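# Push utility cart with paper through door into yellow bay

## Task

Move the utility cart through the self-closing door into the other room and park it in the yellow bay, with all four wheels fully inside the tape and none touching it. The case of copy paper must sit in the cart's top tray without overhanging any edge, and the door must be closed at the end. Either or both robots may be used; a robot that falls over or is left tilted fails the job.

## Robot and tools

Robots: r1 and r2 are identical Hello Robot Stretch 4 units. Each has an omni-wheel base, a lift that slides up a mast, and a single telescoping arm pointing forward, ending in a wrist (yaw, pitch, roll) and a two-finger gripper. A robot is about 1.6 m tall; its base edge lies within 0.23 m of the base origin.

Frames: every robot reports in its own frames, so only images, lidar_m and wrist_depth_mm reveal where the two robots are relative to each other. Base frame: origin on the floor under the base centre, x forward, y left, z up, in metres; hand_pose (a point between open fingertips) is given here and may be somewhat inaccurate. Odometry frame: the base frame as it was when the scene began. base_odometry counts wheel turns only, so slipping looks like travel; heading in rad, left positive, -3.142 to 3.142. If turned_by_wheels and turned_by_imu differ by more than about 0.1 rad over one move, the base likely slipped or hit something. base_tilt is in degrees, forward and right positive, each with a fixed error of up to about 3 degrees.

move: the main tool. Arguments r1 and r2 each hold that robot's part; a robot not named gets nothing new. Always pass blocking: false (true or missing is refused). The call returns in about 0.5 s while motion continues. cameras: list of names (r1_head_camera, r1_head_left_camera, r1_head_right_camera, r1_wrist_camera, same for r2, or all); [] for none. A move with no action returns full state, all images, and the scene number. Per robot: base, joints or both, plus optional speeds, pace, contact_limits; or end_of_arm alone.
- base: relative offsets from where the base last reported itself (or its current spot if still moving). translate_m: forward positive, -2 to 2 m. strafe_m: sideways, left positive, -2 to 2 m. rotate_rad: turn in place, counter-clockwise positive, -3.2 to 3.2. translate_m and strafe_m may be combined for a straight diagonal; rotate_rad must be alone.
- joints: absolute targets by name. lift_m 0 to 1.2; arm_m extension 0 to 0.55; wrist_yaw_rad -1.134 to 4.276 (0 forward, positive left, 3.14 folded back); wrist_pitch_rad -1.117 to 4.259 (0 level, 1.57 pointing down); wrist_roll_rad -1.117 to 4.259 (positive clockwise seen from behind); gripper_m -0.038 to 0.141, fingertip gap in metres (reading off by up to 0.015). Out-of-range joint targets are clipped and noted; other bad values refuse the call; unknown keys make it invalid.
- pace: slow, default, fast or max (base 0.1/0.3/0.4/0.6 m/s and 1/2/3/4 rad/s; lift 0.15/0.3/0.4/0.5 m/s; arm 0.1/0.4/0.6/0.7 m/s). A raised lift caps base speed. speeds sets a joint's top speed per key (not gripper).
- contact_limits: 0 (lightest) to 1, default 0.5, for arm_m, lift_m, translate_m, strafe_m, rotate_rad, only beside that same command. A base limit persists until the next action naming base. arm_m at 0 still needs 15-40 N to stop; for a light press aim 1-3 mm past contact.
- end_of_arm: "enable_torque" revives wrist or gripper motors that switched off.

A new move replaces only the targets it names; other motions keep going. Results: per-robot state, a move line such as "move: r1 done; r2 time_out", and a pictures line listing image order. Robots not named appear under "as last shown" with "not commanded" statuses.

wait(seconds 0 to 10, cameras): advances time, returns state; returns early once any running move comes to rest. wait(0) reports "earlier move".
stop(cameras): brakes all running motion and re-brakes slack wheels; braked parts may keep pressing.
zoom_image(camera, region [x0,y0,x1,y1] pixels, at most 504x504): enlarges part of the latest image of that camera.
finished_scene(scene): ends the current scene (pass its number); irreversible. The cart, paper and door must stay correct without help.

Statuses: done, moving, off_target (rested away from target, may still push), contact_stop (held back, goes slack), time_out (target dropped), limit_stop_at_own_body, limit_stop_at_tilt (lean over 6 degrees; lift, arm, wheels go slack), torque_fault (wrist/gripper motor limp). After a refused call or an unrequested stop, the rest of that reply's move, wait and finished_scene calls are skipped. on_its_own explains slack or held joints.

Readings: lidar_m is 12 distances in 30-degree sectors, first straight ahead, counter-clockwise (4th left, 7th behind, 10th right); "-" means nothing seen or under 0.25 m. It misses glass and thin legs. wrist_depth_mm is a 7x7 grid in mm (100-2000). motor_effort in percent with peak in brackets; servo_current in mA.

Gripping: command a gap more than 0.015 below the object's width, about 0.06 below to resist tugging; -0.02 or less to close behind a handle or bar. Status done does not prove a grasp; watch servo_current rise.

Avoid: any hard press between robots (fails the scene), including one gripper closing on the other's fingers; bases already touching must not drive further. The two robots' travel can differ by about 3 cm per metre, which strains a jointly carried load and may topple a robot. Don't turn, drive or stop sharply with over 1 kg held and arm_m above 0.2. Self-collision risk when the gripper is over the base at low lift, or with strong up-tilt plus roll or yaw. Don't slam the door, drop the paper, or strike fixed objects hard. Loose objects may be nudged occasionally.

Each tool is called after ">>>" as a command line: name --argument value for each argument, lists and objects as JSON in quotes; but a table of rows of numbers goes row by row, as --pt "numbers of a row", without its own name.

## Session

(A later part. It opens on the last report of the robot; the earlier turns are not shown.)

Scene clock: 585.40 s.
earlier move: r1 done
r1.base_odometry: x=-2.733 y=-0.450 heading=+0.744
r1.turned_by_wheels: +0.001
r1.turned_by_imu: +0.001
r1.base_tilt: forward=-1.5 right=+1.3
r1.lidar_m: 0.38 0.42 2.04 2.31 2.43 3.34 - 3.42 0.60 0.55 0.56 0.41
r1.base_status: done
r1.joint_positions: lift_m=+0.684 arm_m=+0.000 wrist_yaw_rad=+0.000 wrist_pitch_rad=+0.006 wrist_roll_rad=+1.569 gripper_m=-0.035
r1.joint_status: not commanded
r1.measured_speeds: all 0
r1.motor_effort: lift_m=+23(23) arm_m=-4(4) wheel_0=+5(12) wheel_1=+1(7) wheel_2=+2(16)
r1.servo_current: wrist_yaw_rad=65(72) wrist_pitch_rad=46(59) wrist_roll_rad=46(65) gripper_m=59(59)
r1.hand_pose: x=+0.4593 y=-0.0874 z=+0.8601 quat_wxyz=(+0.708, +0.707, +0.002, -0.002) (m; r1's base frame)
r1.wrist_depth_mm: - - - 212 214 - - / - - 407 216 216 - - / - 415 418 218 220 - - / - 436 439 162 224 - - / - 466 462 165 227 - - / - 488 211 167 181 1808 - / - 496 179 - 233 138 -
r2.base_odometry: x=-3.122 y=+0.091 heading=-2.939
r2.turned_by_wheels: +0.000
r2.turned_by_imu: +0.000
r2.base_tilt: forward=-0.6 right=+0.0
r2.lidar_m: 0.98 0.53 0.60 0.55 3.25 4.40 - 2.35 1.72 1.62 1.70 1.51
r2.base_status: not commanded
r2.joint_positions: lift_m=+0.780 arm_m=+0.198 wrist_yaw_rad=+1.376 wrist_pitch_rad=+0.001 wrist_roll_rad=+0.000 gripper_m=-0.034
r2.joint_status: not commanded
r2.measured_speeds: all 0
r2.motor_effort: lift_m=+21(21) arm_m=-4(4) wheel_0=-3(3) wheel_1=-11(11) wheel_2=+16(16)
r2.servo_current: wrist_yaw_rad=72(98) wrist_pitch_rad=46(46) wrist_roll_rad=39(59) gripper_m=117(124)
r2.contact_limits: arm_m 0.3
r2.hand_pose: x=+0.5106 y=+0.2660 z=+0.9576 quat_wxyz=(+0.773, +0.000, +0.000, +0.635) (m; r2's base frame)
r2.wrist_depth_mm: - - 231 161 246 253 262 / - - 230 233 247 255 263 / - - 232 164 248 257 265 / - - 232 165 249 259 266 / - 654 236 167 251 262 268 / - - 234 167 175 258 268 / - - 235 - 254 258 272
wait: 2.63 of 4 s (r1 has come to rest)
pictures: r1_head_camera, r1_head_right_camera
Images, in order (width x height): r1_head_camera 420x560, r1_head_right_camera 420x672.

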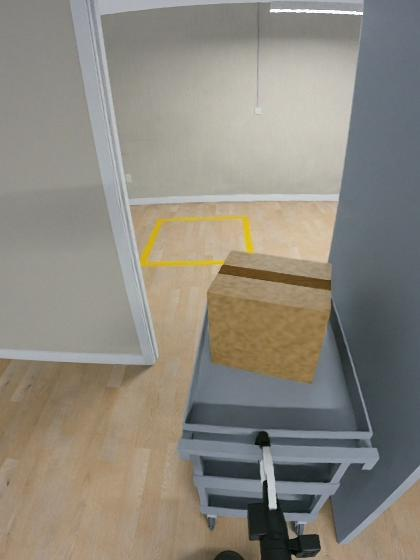

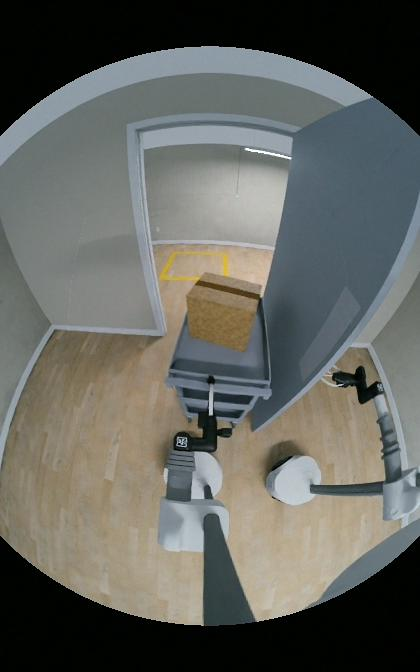

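>>> move --blocking false --r1 '{"base":{"translate_m":0.644,"strafe_m":-0.09}}'

>>> wait --seconds 4 --cameras '["r1_head_camera", "r1_head_right_camera"]'

Scene clock: 614.07 s.
move: r1 moving
r1.base_odometry: x=-2.707 y=-0.432 heading=+0.744
r1.turned_by_wheels: +0.000
r1.turned_by_imu: +0.000
r1.base_tilt: forward=-1.6 right=+1.2
r1.lidar_m: 0.40 0.43 1.96 2.32 2.43 3.37 - 3.39 0.61 0.54 0.53 0.43
r1.base_status: translate_m moving; strafe_m moving
r1.joint_positions: lift_m=+0.684 arm_m=+0.000 wrist_yaw_rad=+0.000 wrist_pitch_rad=+0.006 wrist_roll_rad=+1.569 gripper_m=-0.035
r1.joint_status: not commanded
r1.measured_speeds: translate_m=+0.118 strafe_m=-0.017 rotate_rad=-0.006 lift_m=+0.000 arm_m=+0.000 wrist_yaw_rad=+0.000 wrist_pitch_rad=+0.000 wrist_roll_rad=+0.000
r1.motor_effort: lift_m=+23(23) arm_m=+4(4) wheel_0=+9(12) wheel_1=+7(7) wheel_2=-9(14)
r1.servo_current: wrist_yaw_rad=46(59) wrist_pitch_rad=46(52) wrist_roll_rad=52(59) gripper_m=59(59)
r1.hand_pose: x=+0.4592 y=-0.0874 z=+0.8601 quat_wxyz=(+0.708, +0.707, +0.002, -0.002) (m; r1's base frame)
r1.wrist_depth_mm: - - - 213 213 - - / - - 410 216 217 - - / - 415 418 160 219 - - / - 436 439 161 223 - - / - 462 455 164 226 - - / - 488 213 178 181 1618 - / - 500 177 - 233 138 -
r2: as last shown
r2.base_tilt: forward=-0.6 right=+0.1
r2.lidar_m: 0.99 0.50 0.58 0.54 3.21 4.40 - 2.32 1.70 1.63 1.74 1.53
r2.servo_current: wrist_yaw_rad=78(91) wrist_pitch_rad=39(46) wrist_roll_rad=39(59) gripper_m=117(117)
r2.contact_limits: arm_m 0.3
r2.wrist_depth_mm: - - 230 161 245 253 263 / - - 230 233 246 255 263 / - - 232 164 247 255 265 / - - 233 165 249 258 266 / - 647 236 167 251 259 268 / - - 234 167 174 259 270 / - - 234 - 254 258 272
pictures: none

Scene clock: 617.20 s.
earlier move: r1 done
r1.base_odometry: x=-2.198 y=-0.080 heading=+0.744
r1.turned_by_wheels: +0.000
r1.turned_by_imu: +0.002
r1.base_tilt: forward=-1.6 right=+1.3
r1.lidar_m: 0.40 0.44 1.11 2.40 2.50 3.49 - 0.77 0.37 0.35 0.40 0.41
r1.base_status: done
r1.joint_positions: lift_m=+0.684 arm_m=+0.000 wrist_yaw_rad=+0.001 wrist_pitch_rad=+0.006 wrist_roll_rad=+1.569 gripper_m=-0.035
r1.joint_status: not commanded
r1.measured_speeds: all 0
r1.motor_effort: lift_m=+23(24) arm_m=-4(4) wheel_0=+4(13) wheel_1=+3(8) wheel_2=+1(14)
r1.servo_current: wrist_yaw_rad=33(72) wrist_pitch_rad=46(52) wrist_roll_rad=52(72) gripper_m=59(59)
r1.hand_pose: x=+0.4594 y=-0.0871 z=+0.8601 quat_wxyz=(+0.708, +0.707, +0.003, -0.002) (m; r1's base frame)
r1.wrist_depth_mm: - - - 215 216 1661 - / - - - 218 220 - - / - 418 421 221 222 - - / - 436 439 163 224 - - / - 459 452 165 227 - - / - 484 473 167 182 - - / - - 176 - 232 138 -
r2.base_odometry: x=-3.122 y=+0.091 heading=-2.939
r2.turned_by_wheels: +0.000
r2.turned_by_imu: +0.000
r2.base_tilt: forward=-0.6 right=+0.1
r2.lidar_m: 1.00 0.51 0.74 3.13 3.24 4.42 - 2.34 1.65 1.63 1.68 1.54
r2.base_status: not commanded
r2.joint_positions: lift_m=+0.780 arm_m=+0.198 wrist_yaw_rad=+1.376 wrist_pitch_rad=+0.001 wrist_roll_rad=+0.000 gripper_m=-0.034
r2.joint_status: not commanded
r2.measured_speeds: all 0
r2.motor_effort: lift_m=+21(21) arm_m=-4(4) wheel_0=-3(3) wheel_1=-11(11) wheel_2=+15(16)
r2.servo_current: wrist_yaw_rad=85(98) wrist_pitch_rad=39(46) wrist_roll_rad=52(65) gripper_m=111(124)
r2.contact_limits: arm_m 0.3
r2.hand_pose: x=+0.5106 y=+0.2660 z=+0.9576 quat_wxyz=(+0.773, +0.000, +0.000, +0.635) (m; r2's base frame)
r2.wrist_depth_mm: - - 231 161 246 254 262 / - - 229 234 247 256 264 / - - 232 164 248 258 265 / - - 233 165 248 258 266 / - - 236 167 251 260 267 / - - 234 167 175 258 271 / - - 234 - 254 258 272
wait: 3.13 of 4 s (r1 has come to rest)
pictures: r1_head_camera, r1_head_right_camera
Images, in order (width x height): r1_head_camera 420x560, r1_head_right_camera 420x672.

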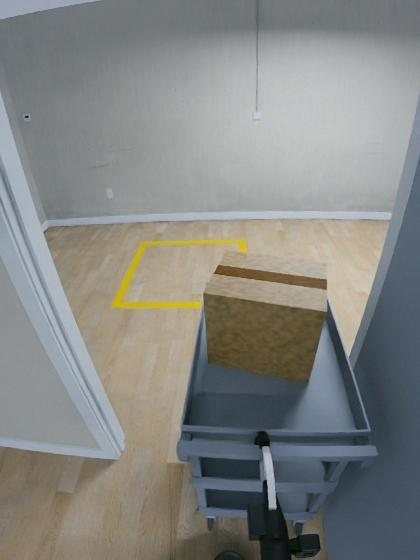

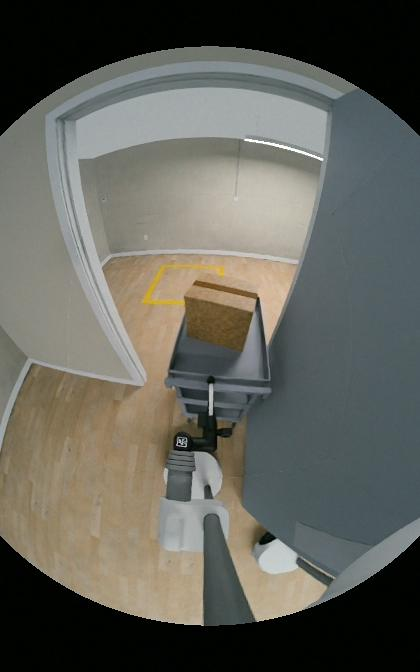

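>>> move --blocking false --r2 '{"base":{"strafe_m":-0.16,"translate_m":0.0},"contact_limits":{"strafe_m":0.4}}'

>>> wait --seconds 2.5 --cameras '["r2_wrist_camera", "r1_head_right_camera"]'

Scene clock: 730.57 s.
move: r2 moving
r1: as last shown
r1.turned_by_imu: +0.000
r1.lidar_m: 0.38 0.45 1.10 2.39 2.51 3.47 - 0.81 0.39 0.37 0.40 0.44
r1.motor_effort: lift_m=+23(23) arm_m=-4(4) wheel_0=+4(4) wheel_1=+3(4) wheel_2=+1(1)
r1.servo_current: wrist_yaw_rad=46(65) wrist_pitch_rad=52(52) wrist_roll_rad=59(72) gripper_m=46(59)
r1.wrist_depth_mm: - - - 215 218 1661 - / - - - 218 219 - - / - 413 421 220 222 - - / - 439 439 163 225 - - / - 459 455 165 227 - - / - 484 477 167 181 - - / - - 177 - 231 138 -
r2.base_odometry: x=-3.129 y=+0.126 heading=-2.938
r2.turned_by_wheels: +0.000
r2.turned_by_imu: +0.002
r2.base_tilt: forward=-0.6 right=+0.0
r2.lidar_m: 1.07 0.51 0.80 3.13 3.28 4.49 - 2.28 1.67 1.60 1.68 1.55
r2.base_status: translate_m moving; strafe_m moving
r2.joint_positions: lift_m=+0.780 arm_m=+0.198 wrist_yaw_rad=+1.376 wrist_pitch_rad=+0.001 wrist_roll_rad=+0.000 gripper_m=-0.034
r2.joint_status: not commanded
r2.measured_speeds: translate_m=+0.001 strafe_m=-0.139 rotate_rad=-0.005 lift_m=+0.000 arm_m=+0.000 wrist_yaw_rad=+0.000 wrist_pitch_rad=+0.000 wrist_roll_rad=+0.000
r2.motor_effort: lift_m=+21(21) arm_m=-4(4) wheel_0=+11(12) wheel_1=-21(21) wheel_2=+12(14)
r2.servo_current: wrist_yaw_rad=85(85) wrist_pitch_rad=33(46) wrist_roll_rad=46(52) gripper_m=117(124)
r2.contact_limits: arm_m 0.3; strafe_m 0.4
r2.hand_pose: x=+0.5106 y=+0.2660 z=+0.9576 quat_wxyz=(+0.773, +0.000, +0.000, +0.635) (m; r2's base frame)
r2.wrist_depth_mm: - - 228 162 248 258 268 / - - 229 232 249 259 267 / - - 229 165 250 259 271 / - - 232 166 252 262 272 / - - 232 168 253 264 273 / - - 231 181 173 262 276 / - - 231 - 258 263 279
pictures: none

Scene clock: 732.43 s.
earlier move: r2 done
r1.base_odometry: x=-2.198 y=-0.080 heading=+0.744
r1.turned_by_wheels: +0.000
r1.turned_by_imu: +0.000
r1.base_tilt: forward=-1.6 right=+1.2
r1.lidar_m: 0.40 0.41 1.07 2.39 2.51 3.48 - 0.91 0.52 0.48 0.46 0.43
r1.base_status: not commanded
r1.joint_positions: lift_m=+0.684 arm_m=+0.000 wrist_yaw_rad=+0.001 wrist_pitch_rad=+0.006 wrist_roll_rad=+1.569 gripper_m=-0.035
r1.joint_status: not commanded
r1.measured_speeds: all 0
r1.motor_effort: lift_m=+23(23) arm_m=-4(4) wheel_0=+4(4) wheel_1=+3(4) wheel_2=+1(2)
r1.servo_current: wrist_yaw_rad=46(65) wrist_pitch_rad=46(59) wrist_roll_rad=52(72) gripper_m=46(65)
r1.hand_pose: x=+0.4594 y=-0.0871 z=+0.8601 quat_wxyz=(+0.708, +0.707, +0.003, -0.002) (m; r1's base frame)
r1.wrist_depth_mm: - - - 216 216 1661 - / - - - 218 219 - - / - 415 421 220 221 - - / - 433 442 163 225 - - / - 459 459 165 228 - - / - 484 473 168 181 - - / - - 176 - 233 138 -
r2.base_odometry: x=-3.154 y=+0.247 heading=-2.938
r2.turned_by_wheels: +0.000
r2.turned_by_imu: -0.006
r2.base_tilt: forward=-0.6 right=+0.0
r2.lidar_m: 1.44 0.51 0.88 3.26 3.37 4.56 - 2.17 1.54 1.47 1.55 1.53
r2.base_status: done
r2.joint_positions: lift_m=+0.780 arm_m=+0.198 wrist_yaw_rad=+1.371 wrist_pitch_rad=+0.001 wrist_roll_rad=+0.000 gripper_m=-0.034
r2.joint_status: not commanded
r2.measured_speeds: all 0
r2.on_its_own: wrist_yaw_rad is at rest, and its servo_current (117 mA) is outside its rest range (0 to 104 mA)
r2.motor_effort: lift_m=+21(21) arm_m=-6(6) wheel_0=+1(14) wheel_1=-9(22) wheel_2=+15(20)
r2.servo_current: wrist_yaw_rad=117(124) wrist_pitch_rad=39(46) wrist_roll_rad=46(52) gripper_m=117(124)
r2.contact_limits: arm_m 0.3; strafe_m 0.4
r2.hand_pose: x=+0.5119 y=+0.2653 z=+0.9576 quat_wxyz=(+0.774, +0.000, +0.000, +0.633) (m; r2's base frame)
r2.wrist_depth_mm: - - 219 166 259 279 306 / - - 220 229 259 282 304 / - - 220 230 260 283 304 / - - 222 172 259 285 309 / - - 223 231 263 286 309 / - - 217 183 175 287 312 / - - 222 - 268 281 319
wait: 1.87 of 2.5 s (r2 has come to rest)
pictures: r1_head_right_camera, r2_wrist_camera
Images, in order (width x height): r1_head_right_camera 420x672, r2_wrist_camera 616x392.

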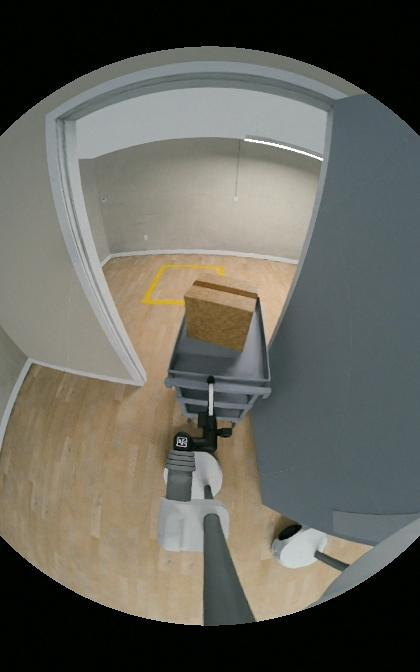

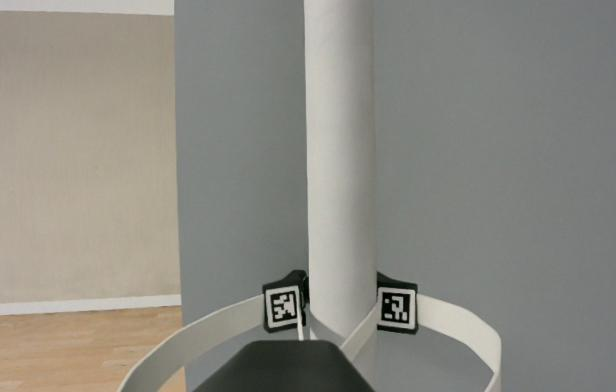

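>>> move --blocking false --r1 '{"base":{"translate_m":0.44,"strafe_m":-0.10}}'

>>> wait --seconds 4 --cameras '["r1_head_camera", "r1_head_right_camera"]'

Scene clock: 741.10 s.
move: r1 moving
r1.base_odometry: x=-2.170 y=-0.064 heading=+0.745
r1.turned_by_wheels: +0.001
r1.turned_by_imu: +0.000
r1.base_tilt: forward=-1.6 right=+1.2
r1.lidar_m: 0.37 0.41 1.05 2.43 2.53 3.49 - 0.91 0.50 0.45 0.46 0.43
r1.base_status: translate_m moving; strafe_m moving
r1.joint_positions: lift_m=+0.684 arm_m=+0.000 wrist_yaw_rad=+0.001 wrist_pitch_rad=+0.006 wrist_roll_rad=+1.569 gripper_m=-0.035
r1.joint_status: not commanded
r1.measured_speeds: translate_m=+0.119 strafe_m=-0.027 rotate_rad=-0.003 lift_m=+0.000 arm_m=+0.000 wrist_yaw_rad=+0.000 wrist_pitch_rad=+0.000 wrist_roll_rad=+0.000
r1.motor_effort: lift_m=+23(23) arm_m=+4(4) wheel_0=+13(14) wheel_1=+5(7) wheel_2=-9(13)
r1.servo_current: wrist_yaw_rad=52(72) wrist_pitch_rad=39(52) wrist_roll_rad=46(59) gripper_m=46(59)
r1.hand_pose: x=+0.4593 y=-0.0871 z=+0.8601 quat_wxyz=(+0.708, +0.707, +0.003, -0.002) (m; r1's base frame)
r1.wrist_depth_mm: - - - 215 216 1618 - / - - - 218 219 - - / - 415 421 219 222 - - / - 433 439 163 224 - - / - 459 459 164 226 - - / - 488 469 176 183 - - / - - 177 - 231 138 -
r2.base_odometry: x=-3.154 y=+0.247 heading=-2.938
r2.turned_by_wheels: +0.000
r2.turned_by_imu: -0.002
r2.base_tilt: forward=-0.6 right=+0.0
r2.lidar_m: 1.43 0.51 0.87 3.26 3.40 4.57 - 2.17 1.55 1.47 1.55 1.51
r2.base_status: not commanded
r2.joint_positions: lift_m=+0.780 arm_m=+0.198 wrist_yaw_rad=+1.371 wrist_pitch_rad=+0.001 wrist_roll_rad=+0.000 gripper_m=-0.034
r2.joint_status: not commanded
r2.measured_speeds: all 0
r2.motor_effort: lift_m=+21(21) arm_m=-6(6) wheel_0=+2(2) wheel_1=-10(10) wheel_2=+15(15)
r2.servo_current: wrist_yaw_rad=104(117) wrist_pitch_rad=33(46) wrist_roll_rad=33(52) gripper_m=111(117)
r2.contact_limits: arm_m 0.3; strafe_m 0.4
r2.hand_pose: x=+0.5119 y=+0.2653 z=+0.9576 quat_wxyz=(+0.774, +0.000, +0.000, +0.633) (m; r2's base frame)
r2.wrist_depth_mm: - - 218 228 260 281 307 / - - 220 229 259 283 306 / - - 220 231 262 283 307 / - - 221 170 262 286 312 / - - 224 175 265 287 310 / - - 216 183 174 289 312 / - - 222 - 271 281 319
pictures: none

Scene clock: 743.57 s.
earlier move: r1 done
r1.base_odometry: x=-1.807 y=+0.145 heading=+0.745
r1.turned_by_wheels: +0.000
r1.turned_by_imu: +0.002
r1.base_tilt: forward=-1.6 right=+1.3
r1.lidar_m: 0.39 0.38 0.70 1.30 2.61 3.65 - 0.56 0.37 0.33 0.34 0.44
r1.base_status: done
r1.joint_positions: lift_m=+0.684 arm_m=+0.000 wrist_yaw_rad=+0.002 wrist_pitch_rad=+0.006 wrist_roll_rad=+1.569 gripper_m=-0.035
r1.joint_status: not commanded
r1.measured_speeds: all 0
r1.motor_effort: lift_m=+23(23) arm_m=-3(4) wheel_0=+5(16) wheel_1=+3(8) wheel_2=+3(13)
r1.servo_current: wrist_yaw_rad=39(72) wrist_pitch_rad=46(59) wrist_roll_rad=52(72) gripper_m=46(65)
r1.hand_pose: x=+0.4595 y=-0.0869 z=+0.8601 quat_wxyz=(+0.708, +0.707, +0.003, -0.001) (m; r1's base frame)
r1.wrist_depth_mm: - - - 227 228 1708 - / - - - 228 229 809 - / - 421 427 228 228 - - / - 436 439 229 229 - - / - 452 455 168 230 - - / - 466 214 169 183 - - / - 477 179 - 230 137 -
r2.base_odometry: x=-3.154 y=+0.247 heading=-2.938
r2.turned_by_wheels: +0.000
r2.turned_by_imu: +0.000
r2.base_tilt: forward=-0.6 right=+0.0
r2.lidar_m: 1.44 0.51 2.05 3.26 3.39 4.55 - 2.13 1.57 1.48 1.54 1.53
r2.base_status: not commanded
r2.joint_positions: lift_m=+0.780 arm_m=+0.198 wrist_yaw_rad=+1.371 wrist_pitch_rad=+0.001 wrist_roll_rad=+0.000 gripper_m=-0.034
r2.joint_status: not commanded
r2.measured_speeds: all 0
r2.on_its_own: wrist_yaw_rad is at rest, and its servo_current (111 mA) is outside its rest range (0 to 104 mA)
r2.motor_effort: lift_m=+21(21) arm_m=-6(6) wheel_0=+1(2) wheel_1=-10(10) wheel_2=+15(15)
r2.servo_current: wrist_yaw_rad=111(130) wrist_pitch_rad=39(46) wrist_roll_rad=52(59) gripper_m=117(124)
r2.contact_limits: arm_m 0.3; strafe_m 0.4
r2.hand_pose: x=+0.5119 y=+0.2653 z=+0.9576 quat_wxyz=(+0.774, +0.000, +0.000, +0.633) (m; r2's base frame)
r2.wrist_depth_mm: - - 219 228 259 281 307 / - - 220 229 262 283 307 / - - 221 230 262 285 306 / - - 222 170 260 285 310 / - - 223 175 264 286 309 / - - 216 182 174 289 312 / - - 221 - 270 283 319
wait: 2.47 of 4 s (r1 has come to rest)
pictures: r1_head_camera, r1_head_right_camera
Images, in order (width x height): r1_head_camera 420x560, r1_head_right_camera 420x672.

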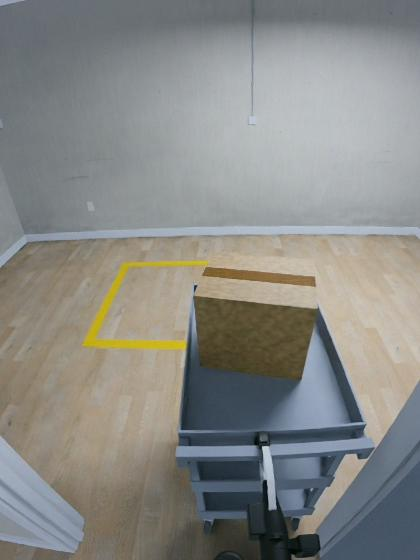

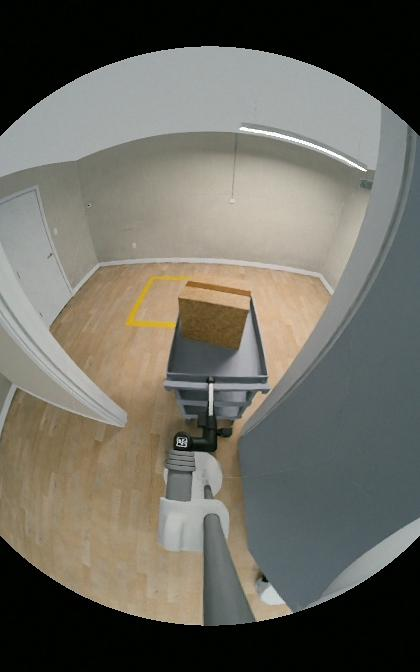

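>>> move --blocking false --r1 '{"base":{"translate_m":0.65,"strafe_m":-0.05}}'

>>> wait --seconds 4 --cameras '["r1_head_camera", "r1_head_right_camera"]'

Scene clock: 775.83 s.
move: r1 moving
r1.base_odometry: x=-1.782 y=+0.164 heading=+0.746
r1.turned_by_wheels: +0.000
r1.turned_by_imu: +0.000
r1.base_tilt: forward=-1.6 right=+1.3
r1.lidar_m: 0.39 0.40 0.68 1.18 2.60 3.62 - 0.58 0.37 0.33 0.35 0.42
r1.base_status: translate_m moving; strafe_m moving
r1.joint_positions: lift_m=+0.684 arm_m=+0.000 wrist_yaw_rad=+0.002 wrist_pitch_rad=+0.006 wrist_roll_rad=+1.569 gripper_m=-0.035
r1.joint_status: not commanded
r1.measured_speeds: translate_m=+0.121 strafe_m=-0.009 rotate_rad=+0.000 lift_m=+0.000 arm_m=+0.000 wrist_yaw_rad=+0.000 wrist_pitch_rad=+0.000 wrist_roll_rad=+0.000
r1.motor_effort: lift_m=+23(23) arm_m=+4(4) wheel_0=+9(12) wheel_1=+8(8) wheel_2=-11(13)
r1.servo_current: wrist_yaw_rad=52(72) wrist_pitch_rad=46(52) wrist_roll_rad=59(59) gripper_m=52(59)
r1.hand_pose: x=+0.4594 y=-0.0869 z=+0.8601 quat_wxyz=(+0.708, +0.707, +0.003, -0.001) (m; r1's base frame)
r1.wrist_depth_mm: - - - 229 229 1661 - / - - - 229 229 809 - / - 427 430 229 229 - - / - 436 439 229 230 - - / - 452 455 168 229 - - / - 466 213 177 182 - - / - 473 179 - 229 138 -
r2.base_odometry: x=-3.154 y=+0.247 heading=-2.938
r2.turned_by_wheels: +0.000
r2.turned_by_imu: +0.000
r2.base_tilt: forward=-0.6 right=+0.1
r2.lidar_m: 1.43 0.51 2.03 3.26 3.39 4.58 - 2.15 1.55 1.48 1.55 1.51
r2.base_status: not commanded
r2.joint_positions: lift_m=+0.780 arm_m=+0.198 wrist_yaw_rad=+1.371 wrist_pitch_rad=+0.001 wrist_roll_rad=+0.000 gripper_m=-0.034
r2.joint_status: not commanded
r2.measured_speeds: all 0
r2.motor_effort: lift_m=+21(21) arm_m=-6(6) wheel_0=+1(2) wheel_1=-10(10) wheel_2=+15(15)
r2.servo_current: wrist_yaw_rad=111(117) wrist_pitch_rad=46(46) wrist_roll_rad=39(59) gripper_m=117(117)
r2.contact_limits: arm_m 0.3; strafe_m 0.4
r2.hand_pose: x=+0.5119 y=+0.2653 z=+0.9576 quat_wxyz=(+0.774, +0.000, +0.000, +0.633) (m; r2's base frame)
r2.wrist_depth_mm: - - 219 228 259 282 309 / - - 220 229 260 282 307 / - - 221 229 262 283 306 / - - 221 170 262 285 310 / - - 223 174 265 286 309 / - - 217 182 174 287 314 / - - 222 - 271 282 322
pictures: none

Scene clock: 779.00 s.
earlier move: r1 done
r1.base_odometry: x=-1.295 y=+0.548 heading=+0.745
r1.turned_by_wheels: -0.001
r1.turned_by_imu: -0.004
r1.base_tilt: forward=-1.6 right=+1.2
r1.lidar_m: 0.38 2.71 2.61 0.71 0.70 3.68 - 0.43 0.39 0.82 2.28 0.44
r1.base_status: done
r1.joint_positions: lift_m=+0.684 arm_m=+0.000 wrist_yaw_rad=-0.004 wrist_pitch_rad=+0.006 wrist_roll_rad=+1.569 gripper_m=-0.035
r1.joint_status: not commanded
r1.measured_speeds: all 0
r1.motor_effort: lift_m=+23(23) arm_m=-4(4) wheel_0=+1(12) wheel_1=+0(8) wheel_2=-2(14)
r1.servo_current: wrist_yaw_rad=46(72) wrist_pitch_rad=39(52) wrist_roll_rad=52(65) gripper_m=52(59)
r1.hand_pose: x=+0.4590 y=-0.0885 z=+0.8601 quat_wxyz=(+0.708, +0.707, +0.001, -0.003) (m; r1's base frame)
r1.wrist_depth_mm: - - - 175 237 1661 - / - - - 174 236 1808 - / - 430 430 233 233 - - / - 436 442 230 232 - - / - 449 452 170 231 - - / - 462 206 179 180 - - / - 466 477 - 226 - -
r2.base_odometry: x=-3.154 y=+0.247 heading=-2.938
r2.turned_by_wheels: +0.000
r2.turned_by_imu: +0.000
r2.base_tilt: forward=-0.6 right=+0.0
r2.lidar_m: 1.43 0.50 2.03 3.26 3.39 4.58 - 2.13 1.54 1.48 1.55 1.52
r2.base_status: not commanded
r2.joint_positions: lift_m=+0.780 arm_m=+0.198 wrist_yaw_rad=+1.371 wrist_pitch_rad=+0.001 wrist_roll_rad=+0.000 gripper_m=-0.034
r2.joint_status: not commanded
r2.measured_speeds: all 0
r2.on_its_own: wrist_yaw_rad is at rest, and its servo_current (111 mA) is outside its rest range (0 to 104 mA)
r2.motor_effort: lift_m=+21(21) arm_m=-6(6) wheel_0=+1(2) wheel_1=-9(10) wheel_2=+15(15)
r2.servo_current: wrist_yaw_rad=111(117) wrist_pitch_rad=39(46) wrist_roll_rad=46(65) gripper_m=117(124)
r2.contact_limits: arm_m 0.3; strafe_m 0.4
r2.hand_pose: x=+0.5119 y=+0.2653 z=+0.9576 quat_wxyz=(+0.774, +0.000, +0.000, +0.633) (m; r2's base frame)
r2.wrist_depth_mm: - - 219 229 259 282 307 / - - 220 229 260 282 309 / - - 221 229 259 283 304 / - - 222 170 260 286 310 / - - 222 174 264 286 309 / - - 217 182 174 289 312 / - - 222 - 270 282 319
wait: 3.17 of 4 s (r1 has come to rest)
pictures: r1_head_camera, r1_head_right_camera
Images, in order (width x height): r1_head_camera 420x560, r1_head_right_camera 420x672.

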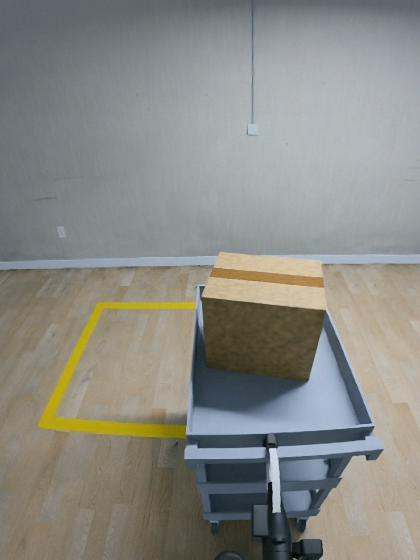

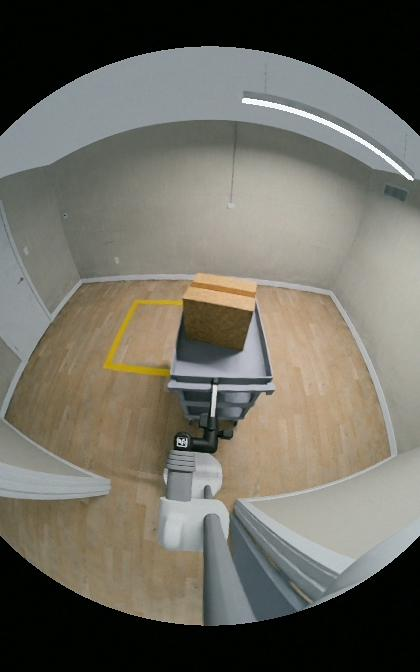

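>>> move --blocking false --r1 '{"base":{"translate_m":0.115,"strafe_m":-0.37}}'

>>> wait --seconds 4 --cameras '["r1_head_camera", "r1_head_right_camera"]'

Scene clock: 796.20 s.
move: r1 moving
r1.base_odometry: x=-1.268 y=+0.532 heading=+0.746
r1.turned_by_wheels: +0.001
r1.turned_by_imu: +0.000
r1.base_tilt: forward=-1.6 right=+1.3
r1.lidar_m: 0.37 0.41 2.63 0.76 0.72 3.74 1.41 0.37 0.36 0.90 2.25 0.44
r1.base_status: translate_m moving; strafe_m moving
r1.joint_positions: lift_m=+0.684 arm_m=+0.000 wrist_yaw_rad=+0.002 wrist_pitch_rad=+0.006 wrist_roll_rad=+1.569 gripper_m=-0.035
r1.joint_status: not commanded
r1.measured_speeds: translate_m=+0.040 strafe_m=-0.118 rotate_rad=+0.008 lift_m=+0.000 arm_m=+0.000 wrist_yaw_rad=+0.064 wrist_pitch_rad=+0.000 wrist_roll_rad=+0.000
r1.motor_effort: lift_m=+23(23) arm_m=+4(4) wheel_0=+14(14) wheel_1=-5(8) wheel_2=-1(10)
r1.servo_current: wrist_yaw_rad=39(72) wrist_pitch_rad=46(52) wrist_roll_rad=33(52) gripper_m=52(65)
r1.hand_pose: x=+0.4594 y=-0.0868 z=+0.8601 quat_wxyz=(+0.708, +0.707, +0.003, -0.001) (m; r1's base frame)
r1.wrist_depth_mm: - - - 228 229 1661 - / - - - 168 229 820 - / - 427 427 229 229 - - / - 439 442 228 229 - - / - 452 452 168 229 - - / - 466 462 177 182 - - / - 473 179 - 229 - -
r2.base_odometry: x=-3.154 y=+0.247 heading=-2.938
r2.turned_by_wheels: +0.000
r2.turned_by_imu: +0.000
r2.base_tilt: forward=-0.6 right=+0.0
r2.lidar_m: 1.42 0.52 2.05 3.25 3.38 4.59 - 2.15 1.56 1.48 1.56 1.51
r2.base_status: not commanded
r2.joint_positions: lift_m=+0.780 arm_m=+0.198 wrist_yaw_rad=+1.371 wrist_pitch_rad=+0.001 wrist_roll_rad=+0.000 gripper_m=-0.034
r2.joint_status: not commanded
r2.measured_speeds: all 0
r2.motor_effort: lift_m=+21(21) arm_m=-6(6) wheel_0=+2(2) wheel_1=-9(10) wheel_2=+15(15)
r2.servo_current: wrist_yaw_rad=111(117) wrist_pitch_rad=39(39) wrist_roll_rad=39(59) gripper_m=124(124)
r2.contact_limits: arm_m 0.3; strafe_m 0.4
r2.hand_pose: x=+0.5119 y=+0.2653 z=+0.9576 quat_wxyz=(+0.774, +0.000, +0.000, +0.633) (m; r2's base frame)
r2.wrist_depth_mm: - - 220 228 259 282 307 / - - 220 229 260 282 309 / - - 221 230 262 283 306 / - - 222 171 259 286 312 / - - 224 174 265 286 310 / - - 217 183 175 286 310 / - - 222 - 268 282 320
pictures: none

Scene clock: 798.47 s.
earlier move: r1 done
r1.base_odometry: x=-0.960 y=+0.355 heading=+0.745
r1.turned_by_wheels: +0.000
r1.turned_by_imu: +0.000
r1.base_tilt: forward=-1.6 right=+1.2
r1.lidar_m: 0.31 0.30 2.99 1.15 1.09 4.21 0.28 0.32 0.48 1.35 1.91 0.45
r1.base_status: done
r1.joint_positions: lift_m=+0.684 arm_m=+0.000 wrist_yaw_rad=+0.006 wrist_pitch_rad=+0.006 wrist_roll_rad=+1.570 gripper_m=-0.035
r1.joint_status: not commanded
r1.measured_speeds: all 0
r1.motor_effort: lift_m=+23(23) arm_m=-3(4) wheel_0=+3(17) wheel_1=-2(8) wheel_2=+3(10)
r1.servo_current: wrist_yaw_rad=52(72) wrist_pitch_rad=46(59) wrist_roll_rad=52(65) gripper_m=52(65)
r1.hand_pose: x=+0.4598 y=-0.0857 z=+0.8601 quat_wxyz=(+0.707, +0.707, +0.004, +0.000) (m; r1's base frame)
r1.wrist_depth_mm: - - - 260 - 1499 1118 / - - - 230 332 351 353 / - - - 211 296 1756 - / - - - 201 265 1863 - / - - 452 240 244 - - / - 433 214 176 184 - - / - 415 183 - 211 - -
r2.base_odometry: x=-3.154 y=+0.247 heading=-2.938
r2.turned_by_wheels: +0.000
r2.turned_by_imu: +0.000
r2.base_tilt: forward=-0.6 right=+0.0
r2.lidar_m: 1.43 0.49 2.06 3.25 3.39 4.59 - 2.15 1.55 1.47 1.53 1.53
r2.base_status: not commanded
r2.joint_positions: lift_m=+0.780 arm_m=+0.198 wrist_yaw_rad=+1.371 wrist_pitch_rad=+0.001 wrist_roll_rad=+0.000 gripper_m=-0.034
r2.joint_status: not commanded
r2.measured_speeds: all 0
r2.on_its_own: wrist_yaw_rad is at rest, and its servo_current (111 mA) is outside its rest range (0 to 104 mA)
r2.motor_effort: lift_m=+21(21) arm_m=-6(6) wheel_0=+1(2) wheel_1=-9(10) wheel_2=+15(15)
r2.servo_current: wrist_yaw_rad=111(124) wrist_pitch_rad=33(46) wrist_roll_rad=46(59) gripper_m=117(124)
r2.contact_limits: arm_m 0.3; strafe_m 0.4
r2.hand_pose: x=+0.5119 y=+0.2653 z=+0.9576 quat_wxyz=(+0.774, +0.000, +0.000, +0.633) (m; r2's base frame)
r2.wrist_depth_mm: - - 219 229 259 279 307 / - - 220 229 260 281 309 / - - 221 230 260 285 304 / - - 222 171 260 283 310 / - - 223 174 265 286 309 / - - 216 183 174 287 312 / - - 222 - 270 281 319
wait: 2.27 of 4 s (r1 has come to rest)
pictures: r1_head_camera, r1_head_right_camera
Images, in order (width x height): r1_head_camera 420x560, r1_head_right_camera 420x672.

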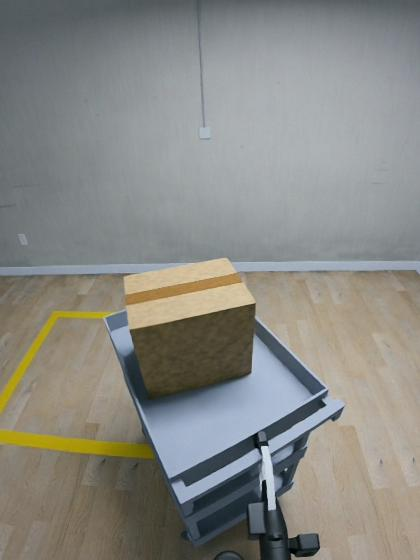

